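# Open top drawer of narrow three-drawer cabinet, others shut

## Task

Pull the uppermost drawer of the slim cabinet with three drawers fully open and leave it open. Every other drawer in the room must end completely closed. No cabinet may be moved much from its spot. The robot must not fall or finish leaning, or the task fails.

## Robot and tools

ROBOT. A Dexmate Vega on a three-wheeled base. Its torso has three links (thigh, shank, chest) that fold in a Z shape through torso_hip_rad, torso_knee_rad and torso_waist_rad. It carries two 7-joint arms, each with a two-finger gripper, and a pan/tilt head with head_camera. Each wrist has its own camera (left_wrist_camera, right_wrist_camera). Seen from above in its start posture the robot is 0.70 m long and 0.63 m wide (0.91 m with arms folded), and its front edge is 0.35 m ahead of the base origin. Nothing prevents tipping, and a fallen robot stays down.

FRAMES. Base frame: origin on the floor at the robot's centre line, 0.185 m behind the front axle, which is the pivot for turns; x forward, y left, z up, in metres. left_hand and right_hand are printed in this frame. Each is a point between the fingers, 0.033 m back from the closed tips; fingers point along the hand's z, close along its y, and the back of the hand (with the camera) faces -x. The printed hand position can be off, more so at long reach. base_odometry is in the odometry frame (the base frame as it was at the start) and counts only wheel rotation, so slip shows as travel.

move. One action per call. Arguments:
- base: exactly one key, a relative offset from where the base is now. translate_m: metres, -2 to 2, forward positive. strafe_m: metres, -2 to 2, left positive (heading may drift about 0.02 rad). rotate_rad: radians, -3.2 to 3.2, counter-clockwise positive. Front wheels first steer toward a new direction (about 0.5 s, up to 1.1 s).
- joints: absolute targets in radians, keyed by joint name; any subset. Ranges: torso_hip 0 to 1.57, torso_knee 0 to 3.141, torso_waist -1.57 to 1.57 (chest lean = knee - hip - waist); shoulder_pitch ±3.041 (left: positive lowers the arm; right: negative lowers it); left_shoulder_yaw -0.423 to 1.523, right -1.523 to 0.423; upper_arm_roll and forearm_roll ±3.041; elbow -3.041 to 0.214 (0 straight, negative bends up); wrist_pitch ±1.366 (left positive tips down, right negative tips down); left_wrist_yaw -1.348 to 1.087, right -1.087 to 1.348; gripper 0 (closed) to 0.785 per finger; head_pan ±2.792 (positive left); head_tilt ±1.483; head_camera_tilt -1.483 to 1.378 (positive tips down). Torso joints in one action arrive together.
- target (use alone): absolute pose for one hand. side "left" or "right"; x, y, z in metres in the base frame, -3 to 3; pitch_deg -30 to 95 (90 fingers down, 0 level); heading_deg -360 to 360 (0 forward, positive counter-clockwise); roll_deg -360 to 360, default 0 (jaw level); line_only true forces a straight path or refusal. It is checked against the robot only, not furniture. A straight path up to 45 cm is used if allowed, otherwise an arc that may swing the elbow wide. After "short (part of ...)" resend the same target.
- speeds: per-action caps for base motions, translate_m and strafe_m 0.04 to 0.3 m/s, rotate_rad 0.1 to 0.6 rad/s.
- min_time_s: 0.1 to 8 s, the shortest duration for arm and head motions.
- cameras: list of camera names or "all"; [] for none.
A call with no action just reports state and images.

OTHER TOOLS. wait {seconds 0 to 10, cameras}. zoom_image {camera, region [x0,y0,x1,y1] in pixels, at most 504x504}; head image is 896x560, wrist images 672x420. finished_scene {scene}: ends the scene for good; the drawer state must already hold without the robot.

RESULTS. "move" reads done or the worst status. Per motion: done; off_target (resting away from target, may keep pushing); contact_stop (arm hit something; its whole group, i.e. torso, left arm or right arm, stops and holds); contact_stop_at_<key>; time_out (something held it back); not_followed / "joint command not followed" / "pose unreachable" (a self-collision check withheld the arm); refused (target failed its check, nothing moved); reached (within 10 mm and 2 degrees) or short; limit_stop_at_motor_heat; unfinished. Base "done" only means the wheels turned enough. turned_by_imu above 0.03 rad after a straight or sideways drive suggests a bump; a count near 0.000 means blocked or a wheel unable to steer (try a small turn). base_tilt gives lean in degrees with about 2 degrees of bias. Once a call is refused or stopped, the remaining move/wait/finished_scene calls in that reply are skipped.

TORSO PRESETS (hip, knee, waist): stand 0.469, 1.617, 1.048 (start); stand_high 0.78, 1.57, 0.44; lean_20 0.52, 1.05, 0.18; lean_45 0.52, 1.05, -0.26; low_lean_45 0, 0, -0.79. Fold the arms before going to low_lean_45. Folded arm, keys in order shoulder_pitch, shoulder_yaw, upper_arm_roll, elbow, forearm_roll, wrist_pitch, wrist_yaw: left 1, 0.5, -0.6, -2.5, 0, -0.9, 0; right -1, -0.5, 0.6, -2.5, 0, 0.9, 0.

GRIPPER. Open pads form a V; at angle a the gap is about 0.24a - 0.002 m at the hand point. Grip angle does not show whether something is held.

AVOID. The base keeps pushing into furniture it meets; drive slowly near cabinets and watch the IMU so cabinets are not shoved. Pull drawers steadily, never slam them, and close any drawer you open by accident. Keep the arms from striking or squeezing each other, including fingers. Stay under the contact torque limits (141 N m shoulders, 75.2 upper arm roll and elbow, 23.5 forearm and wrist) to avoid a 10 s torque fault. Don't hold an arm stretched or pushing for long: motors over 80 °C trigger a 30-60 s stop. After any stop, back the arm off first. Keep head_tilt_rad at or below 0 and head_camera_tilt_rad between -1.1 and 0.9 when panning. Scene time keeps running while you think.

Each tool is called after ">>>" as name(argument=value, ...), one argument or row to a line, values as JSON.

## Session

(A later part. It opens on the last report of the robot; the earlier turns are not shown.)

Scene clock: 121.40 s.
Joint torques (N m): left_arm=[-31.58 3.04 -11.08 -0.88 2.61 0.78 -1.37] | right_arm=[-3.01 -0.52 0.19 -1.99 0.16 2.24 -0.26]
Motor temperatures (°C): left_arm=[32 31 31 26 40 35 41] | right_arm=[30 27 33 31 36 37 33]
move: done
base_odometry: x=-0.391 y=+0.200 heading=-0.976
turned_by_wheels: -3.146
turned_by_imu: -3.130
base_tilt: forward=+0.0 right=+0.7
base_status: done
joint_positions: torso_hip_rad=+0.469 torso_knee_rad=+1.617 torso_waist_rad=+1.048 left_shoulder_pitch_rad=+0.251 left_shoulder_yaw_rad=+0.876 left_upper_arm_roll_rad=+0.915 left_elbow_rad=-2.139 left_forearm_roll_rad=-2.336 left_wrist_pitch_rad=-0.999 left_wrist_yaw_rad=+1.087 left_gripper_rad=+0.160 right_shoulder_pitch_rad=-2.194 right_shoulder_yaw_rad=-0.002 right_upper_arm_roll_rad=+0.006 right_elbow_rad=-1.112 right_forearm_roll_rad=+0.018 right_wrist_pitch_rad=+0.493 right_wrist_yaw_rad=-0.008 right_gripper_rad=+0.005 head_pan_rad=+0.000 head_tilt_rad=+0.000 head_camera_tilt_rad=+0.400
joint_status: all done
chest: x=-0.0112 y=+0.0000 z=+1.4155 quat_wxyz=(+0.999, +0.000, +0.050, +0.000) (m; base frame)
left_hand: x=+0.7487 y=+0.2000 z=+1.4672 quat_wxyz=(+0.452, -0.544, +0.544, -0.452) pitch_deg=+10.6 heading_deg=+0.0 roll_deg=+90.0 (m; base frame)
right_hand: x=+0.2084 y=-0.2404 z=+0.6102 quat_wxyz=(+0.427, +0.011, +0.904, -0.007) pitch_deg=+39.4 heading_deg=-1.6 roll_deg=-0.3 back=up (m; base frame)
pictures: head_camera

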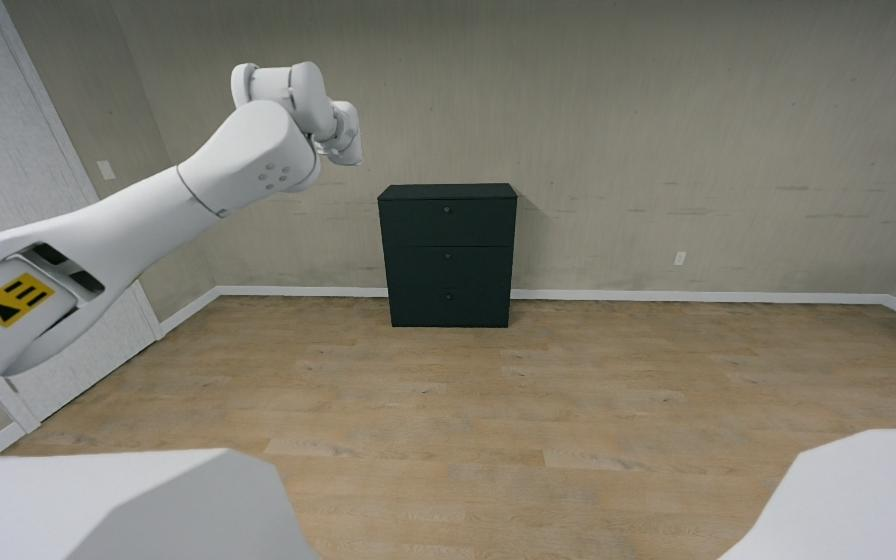

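>>> move(
  base={"strafe_m": -0.2},
  cameras=[],
)

>>> move(
  base={"translate_m": 1.25},
  cameras=[],
)

>>> move(
  target={"side": "left", "x": 0.6, "y": 0.2, "z": 1.0, "pitch_deg": 20, "heading_deg": 0, "roll_deg": 0},
)

Scene clock: 124.43 s.
Joint torques (N m): left_arm=[-30.47 2.12 -11.12 -0.11 2.48 0.04 -1.17] | right_arm=[-3.65 -1.06 0.49 -2.43 0.28 2.08 -0.07]
Motor temperatures (°C): left_arm=[32 31 32 26 40 35 41] | right_arm=[30 27 33 31 36 37 33]
move: done
base_odometry: x=-0.556 y=+0.088 heading=-0.981
turned_by_wheels: -0.005
turned_by_imu: -0.002
base_tilt: forward=+0.0 right=+0.8
base_status: done
joint_positions: torso_hip_rad=+0.469 torso_knee_rad=+1.617 torso_waist_rad=+1.048 left_shoulder_pitch_rad=+0.251 left_shoulder_yaw_rad=+0.876 left_upper_arm_roll_rad=+0.915 left_elbow_rad=-2.139 left_forearm_roll_rad=-2.336 left_wrist_pitch_rad=-0.999 left_wrist_yaw_rad=+1.087 left_gripper_rad=+0.160 right_shoulder_pitch_rad=-2.194 right_shoulder_yaw_rad=-0.002 right_upper_arm_roll_rad=+0.006 right_elbow_rad=-1.112 right_forearm_roll_rad=+0.018 right_wrist_pitch_rad=+0.493 right_wrist_yaw_rad=-0.008 right_gripper_rad=+0.005 head_pan_rad=+0.000 head_tilt_rad=+0.000 head_camera_tilt_rad=+0.400
joint_status: not commanded
chest: x=-0.0111 y=+0.0000 z=+1.4155 quat_wxyz=(+0.999, +0.000, +0.050, +0.000) (m; base frame)
left_hand: x=+0.7488 y=+0.2000 z=+1.4671 quat_wxyz=(+0.452, -0.544, +0.544, -0.452) pitch_deg=+10.6 heading_deg=+0.0 roll_deg=+90.0 (m; base frame)
right_hand: x=+0.2085 y=-0.2404 z=+0.6102 quat_wxyz=(+0.427, +0.011, +0.904, -0.007) pitch_deg=+39.4 heading_deg=-1.6 roll_deg=-0.3 back=up (m; base frame)
pictures: none
No camera images: "cameras" was empty.

Scene clock: 130.77 s.
Joint torques (N m): left_arm=[-28.7 2.25 -10.78 -0.56 2.46 0.37 -0.96] | right_arm=[-3.49 -0.02 0.21 -1.89 -0.04 2.46 0.04]
Motor temperatures (°C): left_arm=[33 31 32 26 40 35 41] | right_arm=[30 27 33 31 36 37 33]
move: done
base_odometry: x=+0.141 y=-0.950 heading=-0.981
turned_by_wheels: +0.001
turned_by_imu: +0.000
base_tilt: forward=+0.0 right=+0.8
base_status: done
joint_positions: torso_hip_rad=+0.469 torso_knee_rad=+1.617 torso_waist_rad=+1.048 left_shoulder_pitch_rad=+0.251 left_shoulder_yaw_rad=+0.876 left_upper_arm_roll_rad=+0.915 left_elbow_rad=-2.139 left_forearm_roll_rad=-2.336 left_wrist_pitch_rad=-0.999 left_wrist_yaw_rad=+1.087 left_gripper_rad=+0.160 right_shoulder_pitch_rad=-2.194 right_shoulder_yaw_rad=-0.002 right_upper_arm_roll_rad=+0.006 right_elbow_rad=-1.112 right_forearm_roll_rad=+0.018 right_wrist_pitch_rad=+0.493 right_wrist_yaw_rad=-0.008 right_gripper_rad=+0.005 head_pan_rad=+0.000 head_tilt_rad=+0.000 head_camera_tilt_rad=+0.400
joint_status: not commanded
chest: x=-0.0111 y=+0.0000 z=+1.4155 quat_wxyz=(+0.999, +0.000, +0.050, +0.000) (m; base frame)
left_hand: x=+0.7488 y=+0.2000 z=+1.4671 quat_wxyz=(+0.452, -0.544, +0.544, -0.452) pitch_deg=+10.6 heading_deg=+0.0 roll_deg=+90.0 (m; base frame)
right_hand: x=+0.2085 y=-0.2404 z=+0.6102 quat_wxyz=(+0.427, +0.011, +0.904, -0.007) pitch_deg=+39.4 heading_deg=-1.6 roll_deg=-0.3 back=up (m; base frame)
pictures: none
No camera images: "cameras" was empty.

Scene clock: 136.13 s.
Joint torques (N m): left_arm=[-13.06 6.49 -8.21 -5.54 2.16 -1.78 -0.24] | right_arm=[-4.42 -0.88 0.47 -2.2 -0.08 2.86 -0.13]
Motor temperatures (°C): left_arm=[33 31 32 26 41 35 41] | right_arm=[30 27 33 31 36 37 33]
move: done
base_odometry: x=+0.141 y=-0.950 heading=-0.981
turned_by_wheels: +0.000
turned_by_imu: +0.000
base_tilt: forward=+0.1 right=+0.7
base_status: not commanded
joint_positions: torso_hip_rad=+0.469 torso_knee_rad=+1.617 torso_waist_rad=+1.048 left_shoulder_pitch_rad=+0.785 left_shoulder_yaw_rad=+1.169 left_upper_arm_roll_rad=+1.519 left_elbow_rad=-2.168 left_forearm_roll_rad=-1.143 left_wrist_pitch_rad=-0.247 left_wrist_yaw_rad=+1.047 left_gripper_rad=+0.160 right_shoulder_pitch_rad=-2.194 right_shoulder_yaw_rad=-0.002 right_upper_arm_roll_rad=+0.006 right_elbow_rad=-1.112 right_forearm_roll_rad=+0.018 right_wrist_pitch_rad=+0.493 right_wrist_yaw_rad=-0.008 right_gripper_rad=+0.005 head_pan_rad=+0.000 head_tilt_rad=+0.000 head_camera_tilt_rad=+0.400
joint_status: not commanded
chest: x=-0.0111 y=+0.0000 z=+1.4155 quat_wxyz=(+0.999, +0.000, +0.050, +0.000) (m; base frame)
left_hand: x=+0.6013 y=+0.2000 z=+1.0017 quat_wxyz=(+0.574, -0.002, +0.819, -0.001) pitch_deg=+19.9 heading_deg=+0.1 roll_deg=-0.3 back=up (m; base frame)
left_hand_status: reached (checked arc [a long move; over the whole arc the hand travels 0.51 m to end 0.49 m from its start, up to 0.05 m off the straight line; left_forearm_roll_rad turns most, 1.20 rad; on the way or at its end the hand turns up to 90 deg from its attitude at the start], planned for 4.1 s): 2 mm and 0.3 deg off.
right_hand: x=+0.2085 y=-0.2404 z=+0.6102 quat_wxyz=(+0.427, +0.011, +0.904, -0.007) pitch_deg=+39.4 heading_deg=-1.6 roll_deg=-0.3 back=up (m; base frame)
pictures: head_camera, left_wrist_camera, right_wrist_camera

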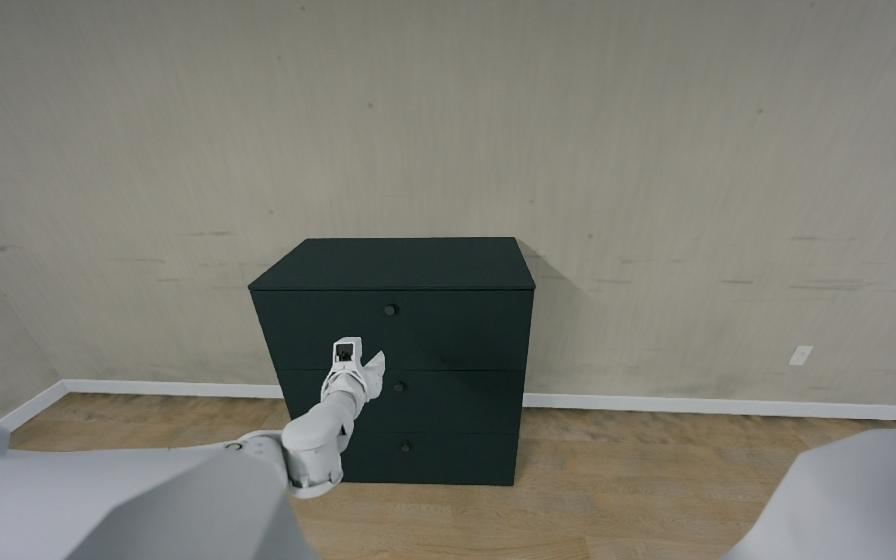

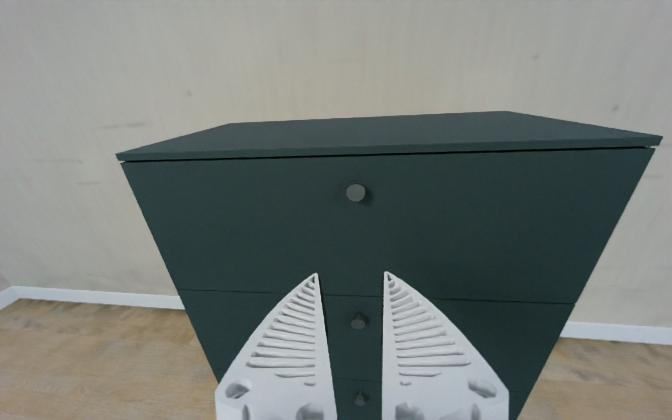

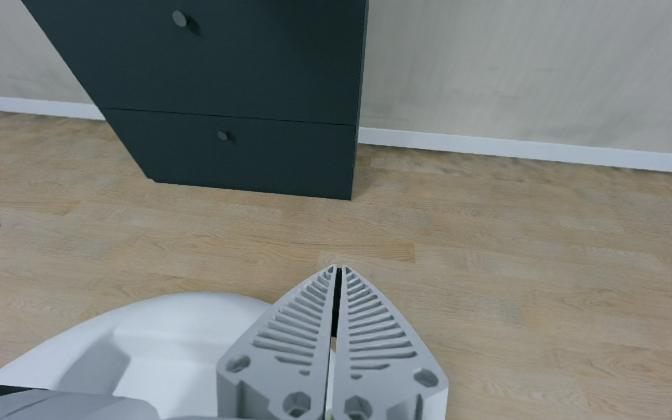

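>>> move(
  base={"translate_m": 0.15},
  cameras=["head_camera", "left_wrist_camera"],
)

Scene clock: 139.00 s.
Joint torques (N m): left_arm=[-12.64 6.32 -8.21 -5.04 2.11 -0.65 -0.11] | right_arm=[-4.36 -1.55 0.28 -2.06 0.14 2.47 0.02]
Motor temperatures (°C): left_arm=[32 31 32 26 40 35 41] | right_arm=[30 27 33 31 36 37 33]
move: done
base_odometry: x=+0.224 y=-1.074 heading=-0.980
turned_by_wheels: +0.001
turned_by_imu: +0.000
base_tilt: forward=+0.1 right=+0.7
base_status: done
joint_positions: torso_hip_rad=+0.469 torso_knee_rad=+1.617 torso_waist_rad=+1.048 left_shoulder_pitch_rad=+0.787 left_shoulder_yaw_rad=+1.170 left_upper_arm_roll_rad=+1.521 left_elbow_rad=-2.168 left_forearm_roll_rad=-1.139 left_wrist_pitch_rad=-0.244 left_wrist_yaw_rad=+1.047 left_gripper_rad=+0.160 right_shoulder_pitch_rad=-2.194 right_shoulder_yaw_rad=-0.002 right_upper_arm_roll_rad=+0.006 right_elbow_rad=-1.112 right_forearm_roll_rad=+0.018 right_wrist_pitch_rad=+0.493 right_wrist_yaw_rad=-0.008 right_gripper_rad=+0.005 head_pan_rad=+0.000 head_tilt_rad=+0.000 head_camera_tilt_rad=+0.400
joint_status: not commanded
chest: x=-0.0111 y=+0.0000 z=+1.4155 quat_wxyz=(+0.999, +0.000, +0.050, +0.000) (m; base frame)
left_hand: x=+0.6000 y=+0.2000 z=+1.0001 quat_wxyz=(+0.574, +0.000, +0.819, +0.000) pitch_deg=+20.0 heading_deg=+0.0 roll_deg=+0.0 back=up (m; base frame)
right_hand: x=+0.2085 y=-0.2404 z=+0.6102 quat_wxyz=(+0.427, +0.011, +0.904, -0.007) pitch_deg=+39.4 heading_deg=-1.6 roll_deg=-0.3 back=up (m; base frame)
pictures: head_camera, left_wrist_camera

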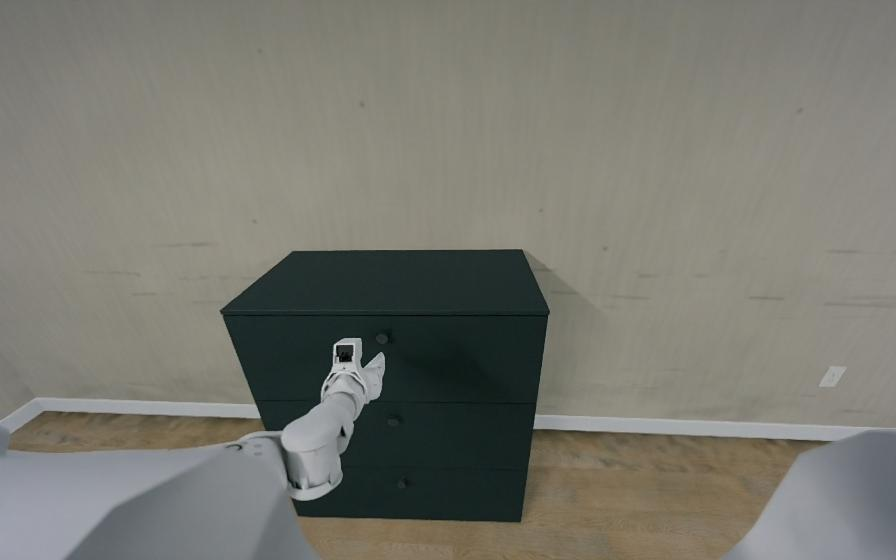

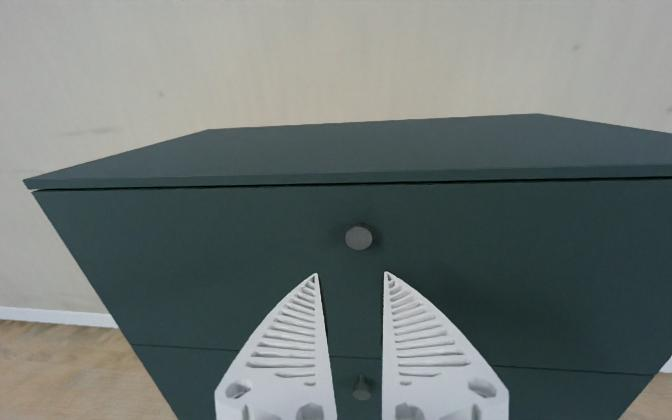

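>>> move(
  joints={"left_gripper_rad": 0.25},
  cameras=[],
)

>>> move(
  target={"side": "left", "x": 0.70, "y": 0.19, "z": 0.95, "pitch_deg": 20, "heading_deg": 0, "roll_deg": 0},
  cameras=["head_camera", "left_wrist_camera"],
)

Scene clock: 140.57 s.
Joint torques (N m): left_arm=[-14.25 6.96 -8.54 -3.78 2.17 -1.84 -0.24] | right_arm=[-2.69 -0.76 0.59 -1.76 0.2 2.73 -0.14]
Motor temperatures (°C): left_arm=[32 31 32 26 40 35 41] | right_arm=[30 27 33 31 36 37 33]
move: done
base_odometry: x=+0.224 y=-1.074 heading=-0.980
turned_by_wheels: +0.000
turned_by_imu: +0.000
base_tilt: forward=+0.0 right=+0.8
base_status: not commanded
joint_positions: torso_hip_rad=+0.469 torso_knee_rad=+1.617 torso_waist_rad=+1.048 left_shoulder_pitch_rad=+0.787 left_shoulder_yaw_rad=+1.170 left_upper_arm_roll_rad=+1.521 left_elbow_rad=-2.168 left_forearm_roll_rad=-1.139 left_wrist_pitch_rad=-0.244 left_wrist_yaw_rad=+1.047 left_gripper_rad=+0.250 right_shoulder_pitch_rad=-2.194 right_shoulder_yaw_rad=-0.002 right_upper_arm_roll_rad=+0.006 right_elbow_rad=-1.112 right_forearm_roll_rad=+0.018 right_wrist_pitch_rad=+0.493 right_wrist_yaw_rad=-0.008 right_gripper_rad=+0.005 head_pan_rad=+0.000 head_tilt_rad=+0.000 head_camera_tilt_rad=+0.400
joint_status: all done
chest: x=-0.0111 y=+0.0000 z=+1.4155 quat_wxyz=(+0.999, +0.000, +0.050, +0.000) (m; base frame)
left_hand: x=+0.6000 y=+0.2000 z=+1.0001 quat_wxyz=(+0.574, +0.000, +0.819, +0.000) pitch_deg=+20.0 heading_deg=+0.0 roll_deg=+0.0 back=up (m; base frame)
right_hand: x=+0.2085 y=-0.2404 z=+0.6102 quat_wxyz=(+0.427, +0.011, +0.904, -0.007) pitch_deg=+39.4 heading_deg=-1.6 roll_deg=-0.3 back=up (m; base frame)
pictures: none
No camera images: "cameras" was empty.

Scene clock: 143.70 s.
Joint torques (N m): left_arm=[-26 -0.74 -14.92 -2.49 1.65 -2.43 -0.17] | right_arm=[-3.88 -2 0.34 -2.35 -0.05 3.11 -0.15]
Motor temperatures (°C): left_arm=[32 31 32 26 40 35 41] | right_arm=[30 27 33 31 36 37 33]
move: done
base_odometry: x=+0.224 y=-1.074 heading=-0.980
turned_by_wheels: +0.000
turned_by_imu: +0.000
base_tilt: forward=+0.1 right=+0.8
base_status: not commanded
joint_positions: torso_hip_rad=+0.469 torso_knee_rad=+1.617 torso_waist_rad=+1.048 left_shoulder_pitch_rad=+0.733 left_shoulder_yaw_rad=+0.881 left_upper_arm_roll_rad=+1.483 left_elbow_rad=-1.689 left_forearm_roll_rad=-1.227 left_wrist_pitch_rad=-0.245 left_wrist_yaw_rad=+0.837 left_gripper_rad=+0.250 right_shoulder_pitch_rad=-2.194 right_shoulder_yaw_rad=-0.002 right_upper_arm_roll_rad=+0.006 right_elbow_rad=-1.112 right_forearm_roll_rad=+0.018 right_wrist_pitch_rad=+0.493 right_wrist_yaw_rad=-0.008 right_gripper_rad=+0.005 head_pan_rad=+0.000 head_tilt_rad=+0.000 head_camera_tilt_rad=+0.400
joint_status: not commanded
chest: x=-0.0111 y=+0.0000 z=+1.4155 quat_wxyz=(+0.999, +0.000, +0.050, +0.000) (m; base frame)
left_hand: x=+0.6990 y=+0.1902 z=+0.9499 quat_wxyz=(+0.573, +0.000, +0.819, +0.000) pitch_deg=+20.0 heading_deg=+0.0 roll_deg=+0.0 back=up (m; base frame)
left_hand_status: reached (straight line, planned for 1.8 s): 1 mm and 0.0 deg off.
right_hand: x=+0.2085 y=-0.2404 z=+0.6102 quat_wxyz=(+0.427, +0.011, +0.904, -0.007) pitch_deg=+39.4 heading_deg=-1.6 roll_deg=-0.3 back=up (m; base frame)
pictures: head_camera, left_wrist_camera

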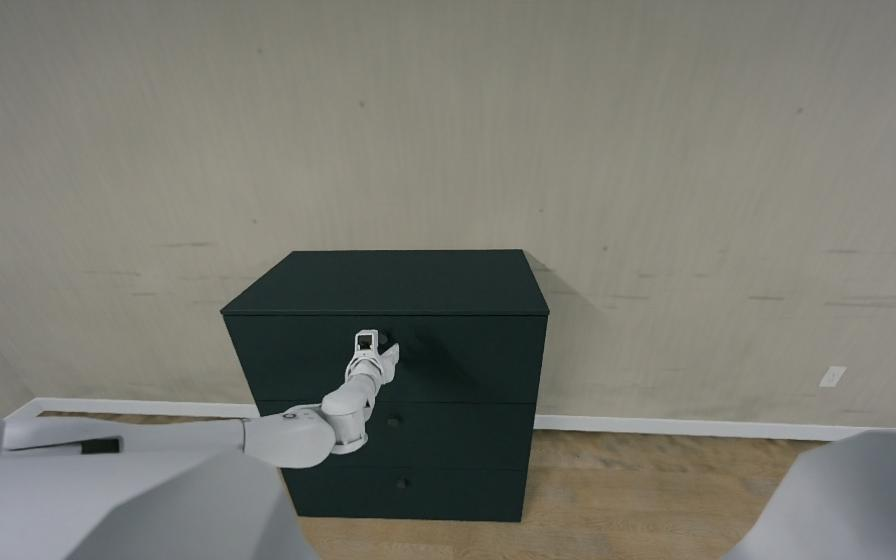

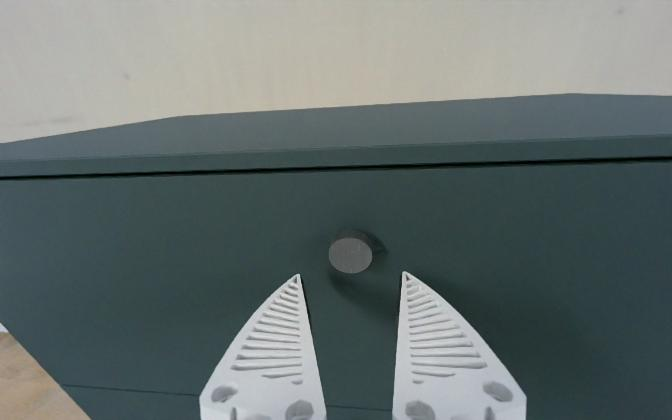

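>>> move(
  target={"side": "left", "x": 0.731, "y": 0.19, "z": 0.948, "pitch_deg": 20, "heading_deg": 0, "roll_deg": 0, "line_only": true},
  cameras=["head_camera", "left_wrist_camera"],
)

>>> zoom_image(
  camera="left_wrist_camera",
  region=[230, 150, 480, 400],
)

Scene clock: 145.93 s.
Joint torques (N m): left_arm=[-34.83 0.3 -19.48 0.17 1.37 -1.57 -0.33] | right_arm=[-3.5 -0.68 0.09 -1.26 0.2 2.69 -0.11]
Motor temperatures (°C): left_arm=[32 31 32 26 40 35 41] | right_arm=[30 27 33 31 36 37 33]
move: done
base_odometry: x=+0.224 y=-1.074 heading=-0.980
turned_by_wheels: +0.000
turned_by_imu: +0.000
base_tilt: forward=+0.1 right=+0.8
base_status: not commanded
joint_positions: torso_hip_rad=+0.469 torso_knee_rad=+1.617 torso_waist_rad=+1.048 left_shoulder_pitch_rad=+0.703 left_shoulder_yaw_rad=+0.810 left_upper_arm_roll_rad=+1.468 left_elbow_rad=-1.560 left_forearm_roll_rad=-1.258 left_wrist_pitch_rad=-0.228 left_wrist_yaw_rad=+0.770 left_gripper_rad=+0.250 right_shoulder_pitch_rad=-2.194 right_shoulder_yaw_rad=-0.002 right_upper_arm_roll_rad=+0.006 right_elbow_rad=-1.112 right_forearm_roll_rad=+0.018 right_wrist_pitch_rad=+0.493 right_wrist_yaw_rad=-0.008 right_gripper_rad=+0.005 head_pan_rad=+0.000 head_tilt_rad=+0.000 head_camera_tilt_rad=+0.400
joint_status: not commanded
chest: x=-0.0112 y=+0.0000 z=+1.4155 quat_wxyz=(+0.999, +0.000, +0.050, +0.000) (m; base frame)
left_hand: x=+0.7296 y=+0.1899 z=+0.9474 quat_wxyz=(+0.573, +0.000, +0.819, +0.000) pitch_deg=+20.1 heading_deg=+0.0 roll_deg=+0.0 back=up (m; base frame)
left_hand_status: reached (straight line, planned for 0.8 s): 2 mm and 0.1 deg off.
right_hand: x=+0.2084 y=-0.2404 z=+0.6102 quat_wxyz=(+0.427, +0.011, +0.904, -0.007) pitch_deg=+39.4 heading_deg=-1.6 roll_deg=-0.3 back=up (m; base frame)
pictures: head_camera, left_wrist_camera

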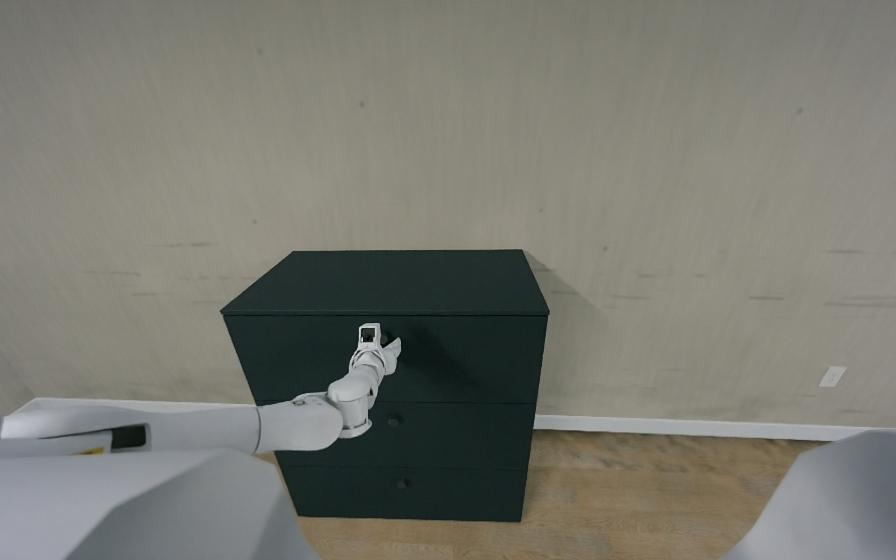

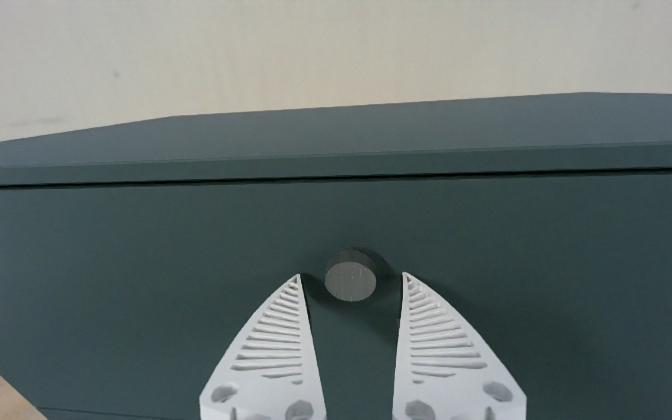

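Scaled by 2.016 from the camera's 672x420 image, which has a finer 960x600 frame.

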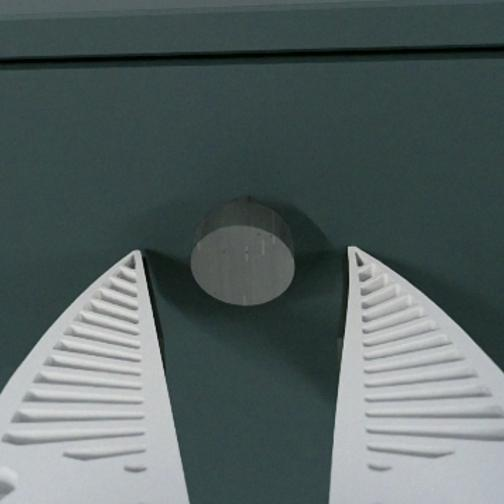

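>>> move(
  target={"side": "left", "x": 0.738, "y": 0.19, "z": 0.949, "pitch_deg": 20, "heading_deg": 0, "roll_deg": 0, "line_only": true},
  cameras=["left_wrist_camera"],
)

>>> move(
  joints={"left_gripper_rad": 0.03},
  cameras=["head_camera", "left_wrist_camera"],
)

>>> zoom_image(
  camera="left_wrist_camera",
  region=[230, 150, 480, 400],
)

Scene clock: 147.37 s.
Joint torques (N m): left_arm=[-43.13 3.26 -25.77 3.2 1.69 -3.82 0.94] | right_arm=[-3.94 -2.15 0.59 -1.76 0.22 2.69 0.07]
Motor temperatures (°C): left_arm=[33 31 32 26 40 35 41] | right_arm=[30 27 33 31 36 37 33]
move: done
base_odometry: x=+0.224 y=-1.074 heading=-0.980
turned_by_wheels: +0.000
turned_by_imu: +0.000
base_tilt: forward=+0.0 right=+0.8
base_status: not commanded
joint_positions: torso_hip_rad=+0.469 torso_knee_rad=+1.617 torso_waist_rad=+1.048 left_shoulder_pitch_rad=+0.695 left_shoulder_yaw_rad=+0.795 left_upper_arm_roll_rad=+1.465 left_elbow_rad=-1.534 left_forearm_roll_rad=-1.265 left_wrist_pitch_rad=-0.221 left_wrist_yaw_rad=+0.756 left_gripper_rad=+0.250 right_shoulder_pitch_rad=-2.194 right_shoulder_yaw_rad=-0.002 right_upper_arm_roll_rad=+0.006 right_elbow_rad=-1.112 right_forearm_roll_rad=+0.018 right_wrist_pitch_rad=+0.493 right_wrist_yaw_rad=-0.008 right_gripper_rad=+0.005 head_pan_rad=+0.000 head_tilt_rad=+0.000 head_camera_tilt_rad=+0.400
joint_status: not commanded
chest: x=-0.0115 y=+0.0000 z=+1.4155 quat_wxyz=(+0.999, +0.000, +0.050, +0.000) (m; base frame)
left_hand: x=+0.7359 y=+0.1893 z=+0.9479 quat_wxyz=(+0.573, +0.001, +0.820, +0.000) pitch_deg=+20.1 heading_deg=-0.1 roll_deg=+0.0 back=up (m; base frame)
left_hand_status: reached (straight line, planned for 0.4 s): 2 mm and 0.1 deg off.
right_hand: x=+0.2084 y=-0.2404 z=+0.6103 quat_wxyz=(+0.427, +0.011, +0.904, -0.007) pitch_deg=+39.4 heading_deg=-1.6 roll_deg=-0.3 back=up (m; base frame)
pictures: left_wrist_camera

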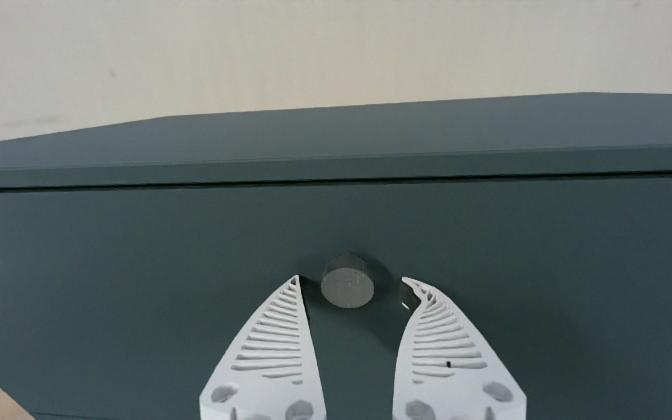

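Scene clock: 148.23 s.
Joint torques (N m): left_arm=[-45.69 0.13 -26.78 1.2 3.16 -4.2 -0.94] | right_arm=[-4.41 -1.29 0.61 -2.06 0.16 2.62 -0.03]
Motor temperatures (°C): left_arm=[33 31 32 26 40 35 41] | right_arm=[30 27 33 31 36 37 33]
move: done
base_odometry: x=+0.224 y=-1.074 heading=-0.980
turned_by_wheels: +0.000
turned_by_imu: +0.001
base_tilt: forward=+0.0 right=+0.8
base_status: not commanded
joint_positions: torso_hip_rad=+0.469 torso_knee_rad=+1.617 torso_waist_rad=+1.048 left_shoulder_pitch_rad=+0.694 left_shoulder_yaw_rad=+0.794 left_upper_arm_roll_rad=+1.464 left_elbow_rad=-1.531 left_forearm_roll_rad=-1.267 left_wrist_pitch_rad=-0.220 left_wrist_yaw_rad=+0.755 left_gripper_rad=+0.030 right_shoulder_pitch_rad=-2.194 right_shoulder_yaw_rad=-0.002 right_upper_arm_roll_rad=+0.006 right_elbow_rad=-1.112 right_forearm_roll_rad=+0.018 right_wrist_pitch_rad=+0.493 right_wrist_yaw_rad=-0.008 right_gripper_rad=+0.005 head_pan_rad=+0.000 head_tilt_rad=+0.000 head_camera_tilt_rad=+0.400
joint_status: all done
chest: x=-0.0118 y=+0.0000 z=+1.4155 quat_wxyz=(+0.999, +0.000, +0.050, +0.000) (m; base frame)
left_hand: x=+0.7366 y=+0.1899 z=+0.9479 quat_wxyz=(+0.573, +0.000, +0.820, +0.000) pitch_deg=+20.1 heading_deg=+0.0 roll_deg=+0.0 back=up (m; base frame)
right_hand: x=+0.2084 y=-0.2404 z=+0.6103 quat_wxyz=(+0.427, +0.011, +0.904, -0.007) pitch_deg=+39.4 heading_deg=-1.6 roll_deg=-0.3 back=up (m; base frame)
pictures: head_camera, left_wrist_camera

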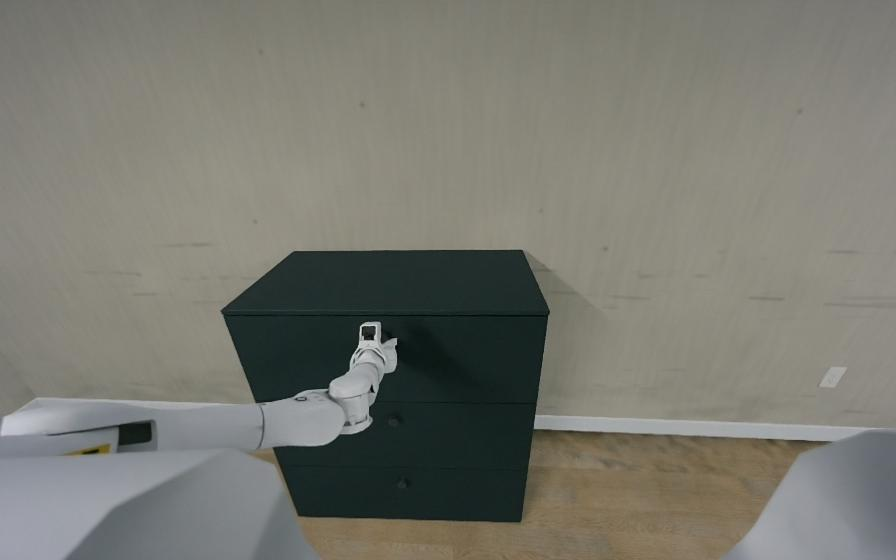

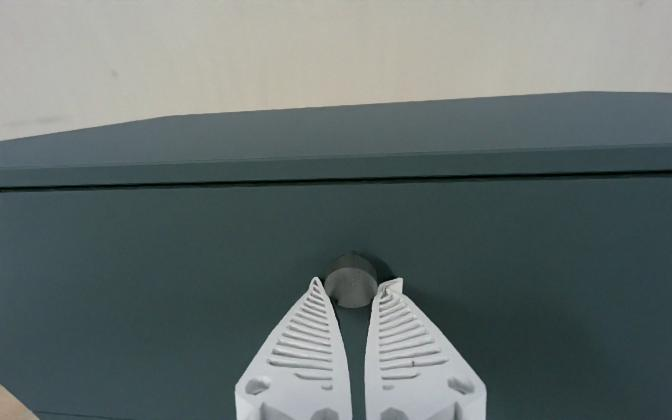

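Scaled by 2.016 from the camera's 672x420 image, which has a finer 960x600 frame.

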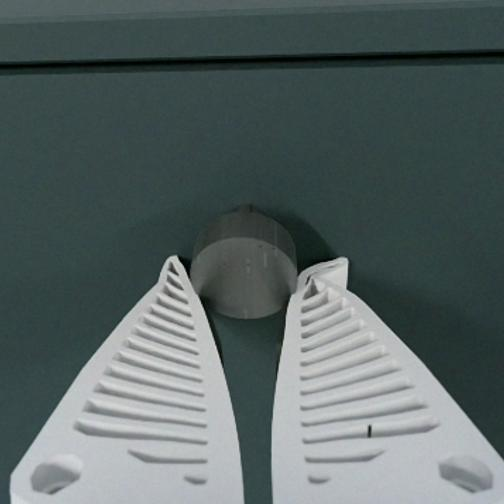

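>>> move(
  joints={"left_gripper_rad": 0.25},
  cameras=[],
)

>>> move(
  target={"side": "left", "x": 0.729, "y": 0.188, "z": 0.951, "pitch_deg": 20, "heading_deg": 0, "roll_deg": 0, "line_only": true},
  cameras=["left_wrist_camera"],
)

>>> move(
  joints={"left_gripper_rad": 0.0},
  cameras=["left_wrist_camera"],
)

>>> zoom_image(
  camera="left_wrist_camera",
  region=[230, 150, 480, 400],
)

Scene clock: 149.70 s.
Joint torques (N m): left_arm=[-45.39 1.93 -27.46 3.97 2.7 -3.99 0.4] | right_arm=[-3.63 -0.43 0.78 -2.03 0.13 3.05 -0.2]
Motor temperatures (°C): left_arm=[33 31 32 26 40 35 41] | right_arm=[30 27 33 31 36 37 33]
move: done
base_odometry: x=+0.224 y=-1.074 heading=-0.980
turned_by_wheels: +0.000
turned_by_imu: +0.000
base_tilt: forward=+0.0 right=+0.7
base_status: not commanded
joint_positions: torso_hip_rad=+0.469 torso_knee_rad=+1.617 torso_waist_rad=+1.048 left_shoulder_pitch_rad=+0.694 left_shoulder_yaw_rad=+0.793 left_upper_arm_roll_rad=+1.464 left_elbow_rad=-1.531 left_forearm_roll_rad=-1.267 left_wrist_pitch_rad=-0.220 left_wrist_yaw_rad=+0.754 left_gripper_rad=+0.250 right_shoulder_pitch_rad=-2.194 right_shoulder_yaw_rad=-0.002 right_upper_arm_roll_rad=+0.006 right_elbow_rad=-1.112 right_forearm_roll_rad=+0.018 right_wrist_pitch_rad=+0.493 right_wrist_yaw_rad=-0.008 right_gripper_rad=+0.005 head_pan_rad=+0.000 head_tilt_rad=+0.000 head_camera_tilt_rad=+0.400
joint_status: all done
chest: x=-0.0118 y=+0.0000 z=+1.4155 quat_wxyz=(+0.999, +0.000, +0.050, +0.000) (m; base frame)
left_hand: x=+0.7367 y=+0.1894 z=+0.9480 quat_wxyz=(+0.573, +0.001, +0.820, +0.000) pitch_deg=+20.1 heading_deg=-0.1 roll_deg=+0.0 back=up (m; base frame)
right_hand: x=+0.2084 y=-0.2404 z=+0.6104 quat_wxyz=(+0.427, +0.011, +0.904, -0.007) pitch_deg=+39.4 heading_deg=-1.6 roll_deg=-0.3 back=up (m; base frame)
pictures: none
No camera images: "cameras" was empty.

Scene clock: 150.93 s.
Joint torques (N m): left_arm=[-22.02 1.43 -11.66 -4.94 2.57 -3.27 -0.56] | right_arm=[-3.57 -0.11 0.01 -2.27 0.2 3.41 -0.09]
Motor temperatures (°C): left_arm=[33 31 32 26 40 35 41] | right_arm=[30 27 33 31 36 37 33]
move: done
base_odometry: x=+0.224 y=-1.074 heading=-0.980
turned_by_wheels: +0.000
turned_by_imu: +0.000
base_tilt: forward=+0.0 right=+0.7
base_status: not commanded
joint_positions: torso_hip_rad=+0.469 torso_knee_rad=+1.617 torso_waist_rad=+1.048 left_shoulder_pitch_rad=+0.699 left_shoulder_yaw_rad=+0.811 left_upper_arm_roll_rad=+1.467 left_elbow_rad=-1.569 left_forearm_roll_rad=-1.260 left_wrist_pitch_rad=-0.222 left_wrist_yaw_rad=+0.777 left_gripper_rad=+0.250 right_shoulder_pitch_rad=-2.194 right_shoulder_yaw_rad=-0.002 right_upper_arm_roll_rad=+0.006 right_elbow_rad=-1.112 right_forearm_roll_rad=+0.018 right_wrist_pitch_rad=+0.493 right_wrist_yaw_rad=-0.008 right_gripper_rad=+0.005 head_pan_rad=+0.000 head_tilt_rad=+0.000 head_camera_tilt_rad=+0.400
joint_status: not commanded
chest: x=-0.0114 y=+0.0000 z=+1.4155 quat_wxyz=(+0.999, +0.000, +0.050, +0.000) (m; base frame)
left_hand: x=+0.7298 y=+0.1884 z=+0.9502 quat_wxyz=(+0.573, +0.000, +0.819, +0.000) pitch_deg=+20.1 heading_deg=+0.0 roll_deg=+0.0 back=up (m; base frame)
left_hand_status: reached (straight line, planned for 0.4 s): 1 mm and 0.1 deg off.
right_hand: x=+0.2084 y=-0.2404 z=+0.6102 quat_wxyz=(+0.427, +0.011, +0.904, -0.007) pitch_deg=+39.4 heading_deg=-1.6 roll_deg=-0.3 back=up (m; base frame)
pictures: left_wrist_camera

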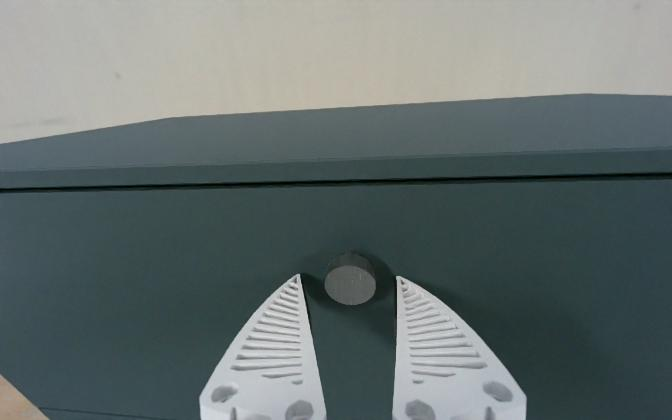

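Scene clock: 151.87 s.
Joint torques (N m): left_arm=[-23.25 2.49 -11.62 -5.27 3.32 -2.99 -0.52] | right_arm=[-5.42 -0.37 0.52 -2.78 0.2 2.29 -0.1]
Motor temperatures (°C): left_arm=[33 31 32 26 40 35 41] | right_arm=[30 27 33 31 36 37 33]
move: done
base_odometry: x=+0.224 y=-1.074 heading=-0.980
turned_by_wheels: +0.000
turned_by_imu: +0.000
base_tilt: forward=+0.1 right=+0.7
base_status: not commanded
joint_positions: torso_hip_rad=+0.469 torso_knee_rad=+1.617 torso_waist_rad=+1.048 left_shoulder_pitch_rad=+0.699 left_shoulder_yaw_rad=+0.812 left_upper_arm_roll_rad=+1.467 left_elbow_rad=-1.572 left_forearm_roll_rad=-1.260 left_wrist_pitch_rad=-0.222 left_wrist_yaw_rad=+0.779 left_gripper_rad=+0.000 right_shoulder_pitch_rad=-2.194 right_shoulder_yaw_rad=-0.002 right_upper_arm_roll_rad=+0.006 right_elbow_rad=-1.112 right_forearm_roll_rad=+0.018 right_wrist_pitch_rad=+0.493 right_wrist_yaw_rad=-0.008 right_gripper_rad=+0.005 head_pan_rad=+0.000 head_tilt_rad=+0.000 head_camera_tilt_rad=+0.400
joint_status: all done
chest: x=-0.0111 y=+0.0000 z=+1.4155 quat_wxyz=(+0.999, +0.000, +0.050, +0.000) (m; base frame)
left_hand: x=+0.7293 y=+0.1883 z=+0.9501 quat_wxyz=(+0.573, +0.000, +0.820, +0.000) pitch_deg=+20.1 heading_deg=+0.0 roll_deg=+0.0 back=up (m; base frame)
right_hand: x=+0.2085 y=-0.2404 z=+0.6102 quat_wxyz=(+0.427, +0.011, +0.904, -0.007) pitch_deg=+39.4 heading_deg=-1.6 roll_deg=-0.3 back=up (m; base frame)
pictures: left_wrist_camera

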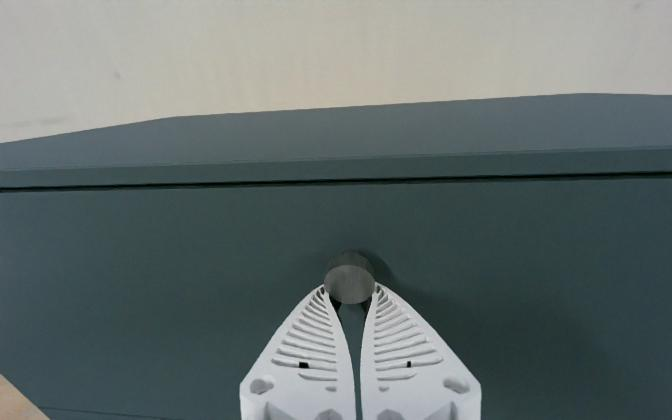

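Scaled by 2.016 from the camera's 672x420 image, which has a finer 960x600 frame.

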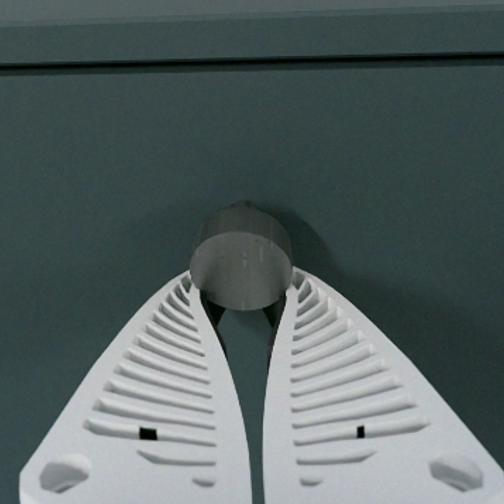

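>>> move(
  base={"translate_m": -0.06},
  speeds={"translate_m": 0.05},
  cameras=["head_camera", "left_wrist_camera"],
)

Scene clock: 154.13 s.
Joint torques (N m): left_arm=[-25.1 2.42 -14.47 -3.27 1.9 -2.56 0.43] | right_arm=[-2.94 -0.9 0.47 -1.72 0.06 2.62 -0.07]
Motor temperatures (°C): left_arm=[33 31 32 26 40 35 41] | right_arm=[30 27 33 31 36 37 33]
move: done
base_odometry: x=+0.191 y=-1.025 heading=-0.980
turned_by_wheels: +0.000
turned_by_imu: +0.001
base_tilt: forward=+0.0 right=+0.8
base_status: done
joint_positions: torso_hip_rad=+0.469 torso_knee_rad=+1.617 torso_waist_rad=+1.048 left_shoulder_pitch_rad=+0.700 left_shoulder_yaw_rad=+0.812 left_upper_arm_roll_rad=+1.468 left_elbow_rad=-1.573 left_forearm_roll_rad=-1.259 left_wrist_pitch_rad=-0.222 left_wrist_yaw_rad=+0.779 left_gripper_rad=+0.000 right_shoulder_pitch_rad=-2.194 right_shoulder_yaw_rad=-0.002 right_upper_arm_roll_rad=+0.006 right_elbow_rad=-1.112 right_forearm_roll_rad=+0.018 right_wrist_pitch_rad=+0.493 right_wrist_yaw_rad=-0.008 right_gripper_rad=+0.005 head_pan_rad=+0.000 head_tilt_rad=+0.000 head_camera_tilt_rad=+0.400
joint_status: not commanded
chest: x=-0.0111 y=+0.0000 z=+1.4155 quat_wxyz=(+0.999, +0.000, +0.050, +0.000) (m; base frame)
left_hand: x=+0.7291 y=+0.1880 z=+0.9501 quat_wxyz=(+0.573, +0.000, +0.820, +0.000) pitch_deg=+20.1 heading_deg=+0.0 roll_deg=+0.0 back=up (m; base frame)
right_hand: x=+0.2084 y=-0.2404 z=+0.6102 quat_wxyz=(+0.427, +0.011, +0.904, -0.007) pitch_deg=+39.4 heading_deg=-1.6 roll_deg=-0.3 back=up (m; base frame)
pictures: head_camera, left_wrist_camera

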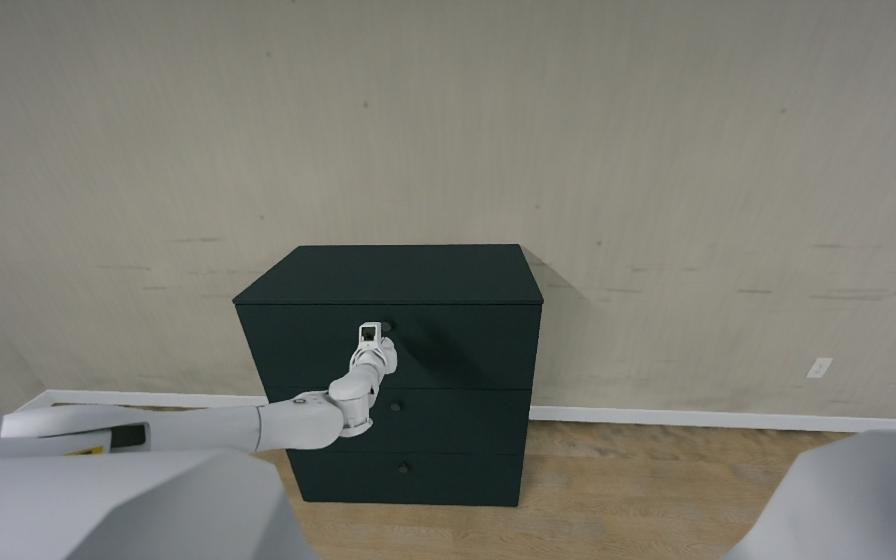

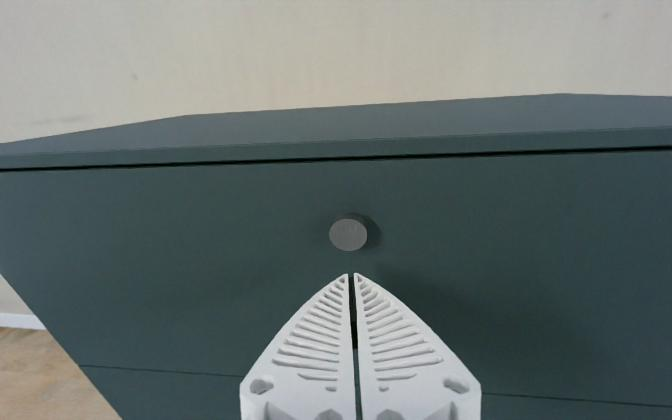

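>>> zoom_image(
  camera="left_wrist_camera",
  region=[310, 190, 400, 280],
)

>>> zoom_image(
  camera="head_camera",
  region=[350, 290, 440, 480],
)

Scaled by 5.600 from the camera's 672x420 image, which has a finer 960x600 frame.

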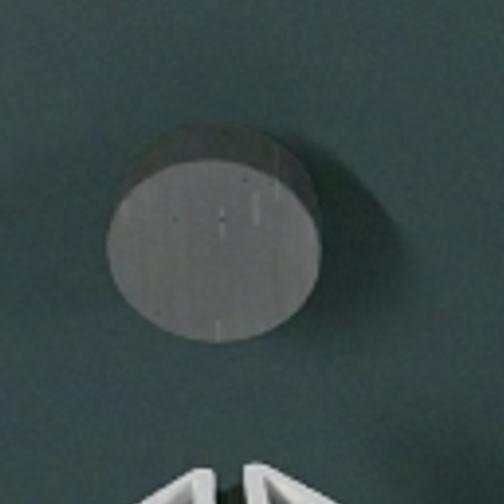

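Scaled by 2.653 from the camera's 896x560 image, which has a finer 960x600 frame.

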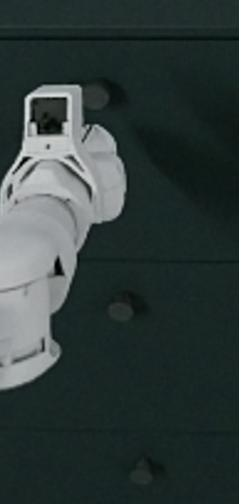

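>>> move(
  joints={"left_gripper_rad": 0.2},
  cameras=[],
)

>>> move(
  base={"translate_m": 0.06},
  speeds={"translate_m": 0.08},
  cameras=["left_wrist_camera"],
)

>>> move(
  joints={"left_gripper_rad": 0.07},
  cameras=["left_wrist_camera"],
)

>>> zoom_image(
  camera="left_wrist_camera",
  region=[230, 150, 480, 400],
)

Scene clock: 157.30 s.
Joint torques (N m): left_arm=[-26.03 4.72 -15.15 -3.31 1.75 -1.04 -0.04] | right_arm=[-4.74 -1.48 0.27 -2.16 0.09 2.41 -0.17]
Motor temperatures (°C): left_arm=[33 31 32 26 40 35 41] | right_arm=[30 27 33 31 36 37 33]
move: done
base_odometry: x=+0.191 y=-1.025 heading=-0.980
turned_by_wheels: +0.000
turned_by_imu: +0.000
base_tilt: forward=+0.1 right=+0.8
base_status: not commanded
joint_positions: torso_hip_rad=+0.469 torso_knee_rad=+1.617 torso_waist_rad=+1.048 left_shoulder_pitch_rad=+0.700 left_shoulder_yaw_rad=+0.812 left_upper_arm_roll_rad=+1.468 left_elbow_rad=-1.573 left_forearm_roll_rad=-1.259 left_wrist_pitch_rad=-0.222 left_wrist_yaw_rad=+0.779 left_gripper_rad=+0.200 right_shoulder_pitch_rad=-2.194 right_shoulder_yaw_rad=-0.002 right_upper_arm_roll_rad=+0.006 right_elbow_rad=-1.112 right_forearm_roll_rad=+0.018 right_wrist_pitch_rad=+0.493 right_wrist_yaw_rad=-0.008 right_gripper_rad=+0.005 head_pan_rad=+0.000 head_tilt_rad=+0.000 head_camera_tilt_rad=+0.400
joint_status: all done
chest: x=-0.0111 y=+0.0000 z=+1.4155 quat_wxyz=(+0.999, +0.000, +0.050, +0.000) (m; base frame)
left_hand: x=+0.7291 y=+0.1880 z=+0.9501 quat_wxyz=(+0.573, +0.000, +0.820, +0.000) pitch_deg=+20.1 heading_deg=+0.0 roll_deg=+0.0 back=up (m; base frame)
right_hand: x=+0.2084 y=-0.2404 z=+0.6102 quat_wxyz=(+0.427, +0.011, +0.904, -0.007) pitch_deg=+39.4 heading_deg=-1.6 roll_deg=-0.3 back=up (m; base frame)
pictures: none
No camera images: "cameras" was empty.

Scene clock: 158.90 s.
Joint torques (N m): left_arm=[-25.5 4.14 -14.91 -1.64 1.71 -3.11 0.16] | right_arm=[-4.19 -1.5 0.33 -2.63 -0.01 2.53 0.06]
Motor temperatures (°C): left_arm=[33 31 33 26 40 35 41] | right_arm=[30 27 33 31 36 37 33]
move: done
base_odometry: x=+0.224 y=-1.074 heading=-0.979
turned_by_wheels: +0.001
turned_by_imu: +0.001
base_tilt: forward=+0.1 right=+0.7
base_status: done
joint_positions: torso_hip_rad=+0.469 torso_knee_rad=+1.617 torso_waist_rad=+1.048 left_shoulder_pitch_rad=+0.700 left_shoulder_yaw_rad=+0.812 left_upper_arm_roll_rad=+1.468 left_elbow_rad=-1.573 left_forearm_roll_rad=-1.259 left_wrist_pitch_rad=-0.222 left_wrist_yaw_rad=+0.779 left_gripper_rad=+0.200 right_shoulder_pitch_rad=-2.194 right_shoulder_yaw_rad=-0.002 right_upper_arm_roll_rad=+0.006 right_elbow_rad=-1.112 right_forearm_roll_rad=+0.018 right_wrist_pitch_rad=+0.493 right_wrist_yaw_rad=-0.008 right_gripper_rad=+0.005 head_pan_rad=+0.000 head_tilt_rad=+0.000 head_camera_tilt_rad=+0.400
joint_status: not commanded
chest: x=-0.0112 y=+0.0000 z=+1.4155 quat_wxyz=(+0.999, +0.000, +0.050, +0.000) (m; base frame)
left_hand: x=+0.7290 y=+0.1879 z=+0.9501 quat_wxyz=(+0.573, +0.000, +0.820, +0.000) pitch_deg=+20.1 heading_deg=+0.0 roll_deg=+0.0 back=up (m; base frame)
right_hand: x=+0.2084 y=-0.2404 z=+0.6102 quat_wxyz=(+0.427, +0.011, +0.904, -0.007) pitch_deg=+39.4 heading_deg=-1.6 roll_deg=-0.3 back=up (m; base frame)
pictures: left_wrist_camera

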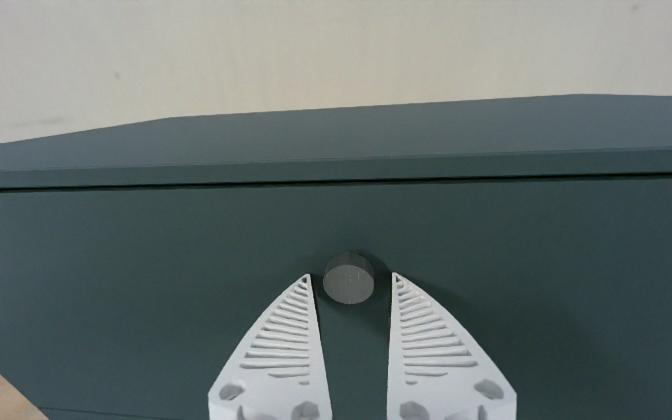

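Scene clock: 159.77 s.
Joint torques (N m): left_arm=[-27.52 2.26 -14.76 -3.28 1.62 -2.48 -0.33] | right_arm=[-4.16 -0.9 0.27 -2.4 0.09 2.75 0]
Motor temperatures (°C): left_arm=[33 31 33 26 40 35 41] | right_arm=[30 27 33 31 36 37 33]
move: done
base_odometry: x=+0.224 y=-1.074 heading=-0.979
turned_by_wheels: +0.000
turned_by_imu: +0.000
base_tilt: forward=+0.0 right=+0.8
base_status: not commanded
joint_positions: torso_hip_rad=+0.469 torso_knee_rad=+1.617 torso_waist_rad=+1.048 left_shoulder_pitch_rad=+0.700 left_shoulder_yaw_rad=+0.812 left_upper_arm_roll_rad=+1.468 left_elbow_rad=-1.573 left_forearm_roll_rad=-1.259 left_wrist_pitch_rad=-0.222 left_wrist_yaw_rad=+0.779 left_gripper_rad=+0.070 right_shoulder_pitch_rad=-2.194 right_shoulder_yaw_rad=-0.002 right_upper_arm_roll_rad=+0.006 right_elbow_rad=-1.112 right_forearm_roll_rad=+0.018 right_wrist_pitch_rad=+0.493 right_wrist_yaw_rad=-0.008 right_gripper_rad=+0.005 head_pan_rad=+0.000 head_tilt_rad=+0.000 head_camera_tilt_rad=+0.400
joint_status: all done
chest: x=-0.0111 y=+0.0000 z=+1.4155 quat_wxyz=(+0.999, +0.000, +0.050, +0.000) (m; base frame)
left_hand: x=+0.7291 y=+0.1881 z=+0.9501 quat_wxyz=(+0.573, +0.000, +0.820, +0.000) pitch_deg=+20.1 heading_deg=+0.0 roll_deg=+0.0 back=up (m; base frame)
right_hand: x=+0.2084 y=-0.2404 z=+0.6102 quat_wxyz=(+0.427, +0.011, +0.904, -0.007) pitch_deg=+39.4 heading_deg=-1.6 roll_deg=-0.3 back=up (m; base frame)
pictures: left_wrist_camera

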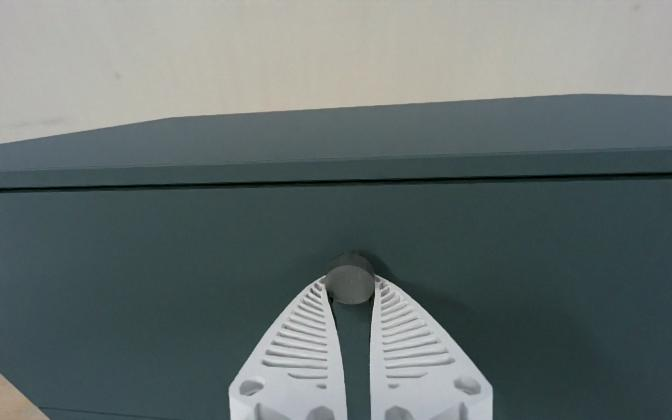

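Scaled by 2.016 from the camera's 672x420 image, which has a finer 960x600 frame.

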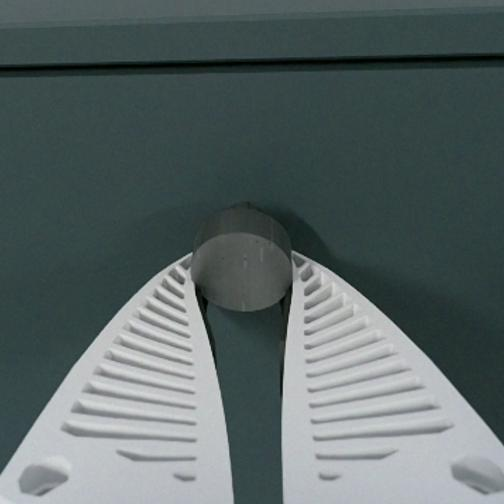

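>>> move(
  base={"translate_m": -0.06},
  speeds={"translate_m": 0.04},
  cameras=["left_wrist_camera"],
)

Scene clock: 162.47 s.
Joint torques (N m): left_arm=[-25.24 3.88 -15.19 -2.22 1.78 -2.73 -0.22] | right_arm=[-3.95 -1.14 0.47 -2.42 0.17 2.38 0]
Motor temperatures (°C): left_arm=[33 31 33 26 40 35 41] | right_arm=[30 27 33 31 36 37 33]
move: done
base_odometry: x=+0.190 y=-1.025 heading=-0.979
turned_by_wheels: +0.000
turned_by_imu: +0.000
base_tilt: forward=+0.0 right=+0.8
base_status: done
joint_positions: torso_hip_rad=+0.469 torso_knee_rad=+1.617 torso_waist_rad=+1.048 left_shoulder_pitch_rad=+0.700 left_shoulder_yaw_rad=+0.812 left_upper_arm_roll_rad=+1.468 left_elbow_rad=-1.573 left_forearm_roll_rad=-1.259 left_wrist_pitch_rad=-0.222 left_wrist_yaw_rad=+0.779 left_gripper_rad=+0.070 right_shoulder_pitch_rad=-2.194 right_shoulder_yaw_rad=-0.002 right_upper_arm_roll_rad=+0.006 right_elbow_rad=-1.112 right_forearm_roll_rad=+0.018 right_wrist_pitch_rad=+0.493 right_wrist_yaw_rad=-0.008 right_gripper_rad=+0.005 head_pan_rad=+0.000 head_tilt_rad=+0.000 head_camera_tilt_rad=+0.400
joint_status: not commanded
chest: x=-0.0111 y=+0.0000 z=+1.4155 quat_wxyz=(+0.999, +0.000, +0.050, +0.000) (m; base frame)
left_hand: x=+0.7291 y=+0.1880 z=+0.9501 quat_wxyz=(+0.573, +0.000, +0.820, +0.000) pitch_deg=+20.1 heading_deg=+0.0 roll_deg=+0.0 back=up (m; base frame)
right_hand: x=+0.2085 y=-0.2404 z=+0.6102 quat_wxyz=(+0.427, +0.011, +0.904, -0.007) pitch_deg=+39.4 heading_deg=-1.6 roll_deg=-0.3 back=up (m; base frame)
pictures: left_wrist_camera

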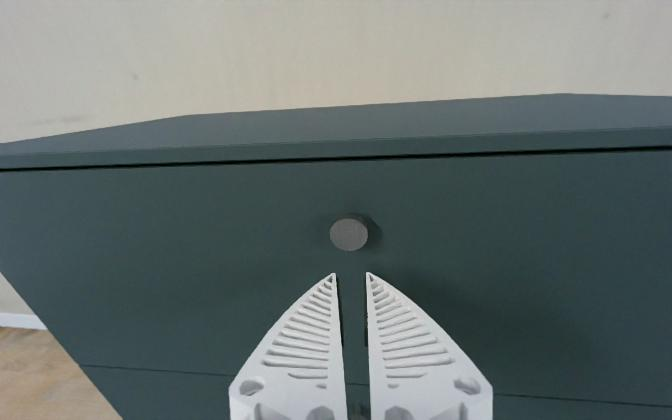

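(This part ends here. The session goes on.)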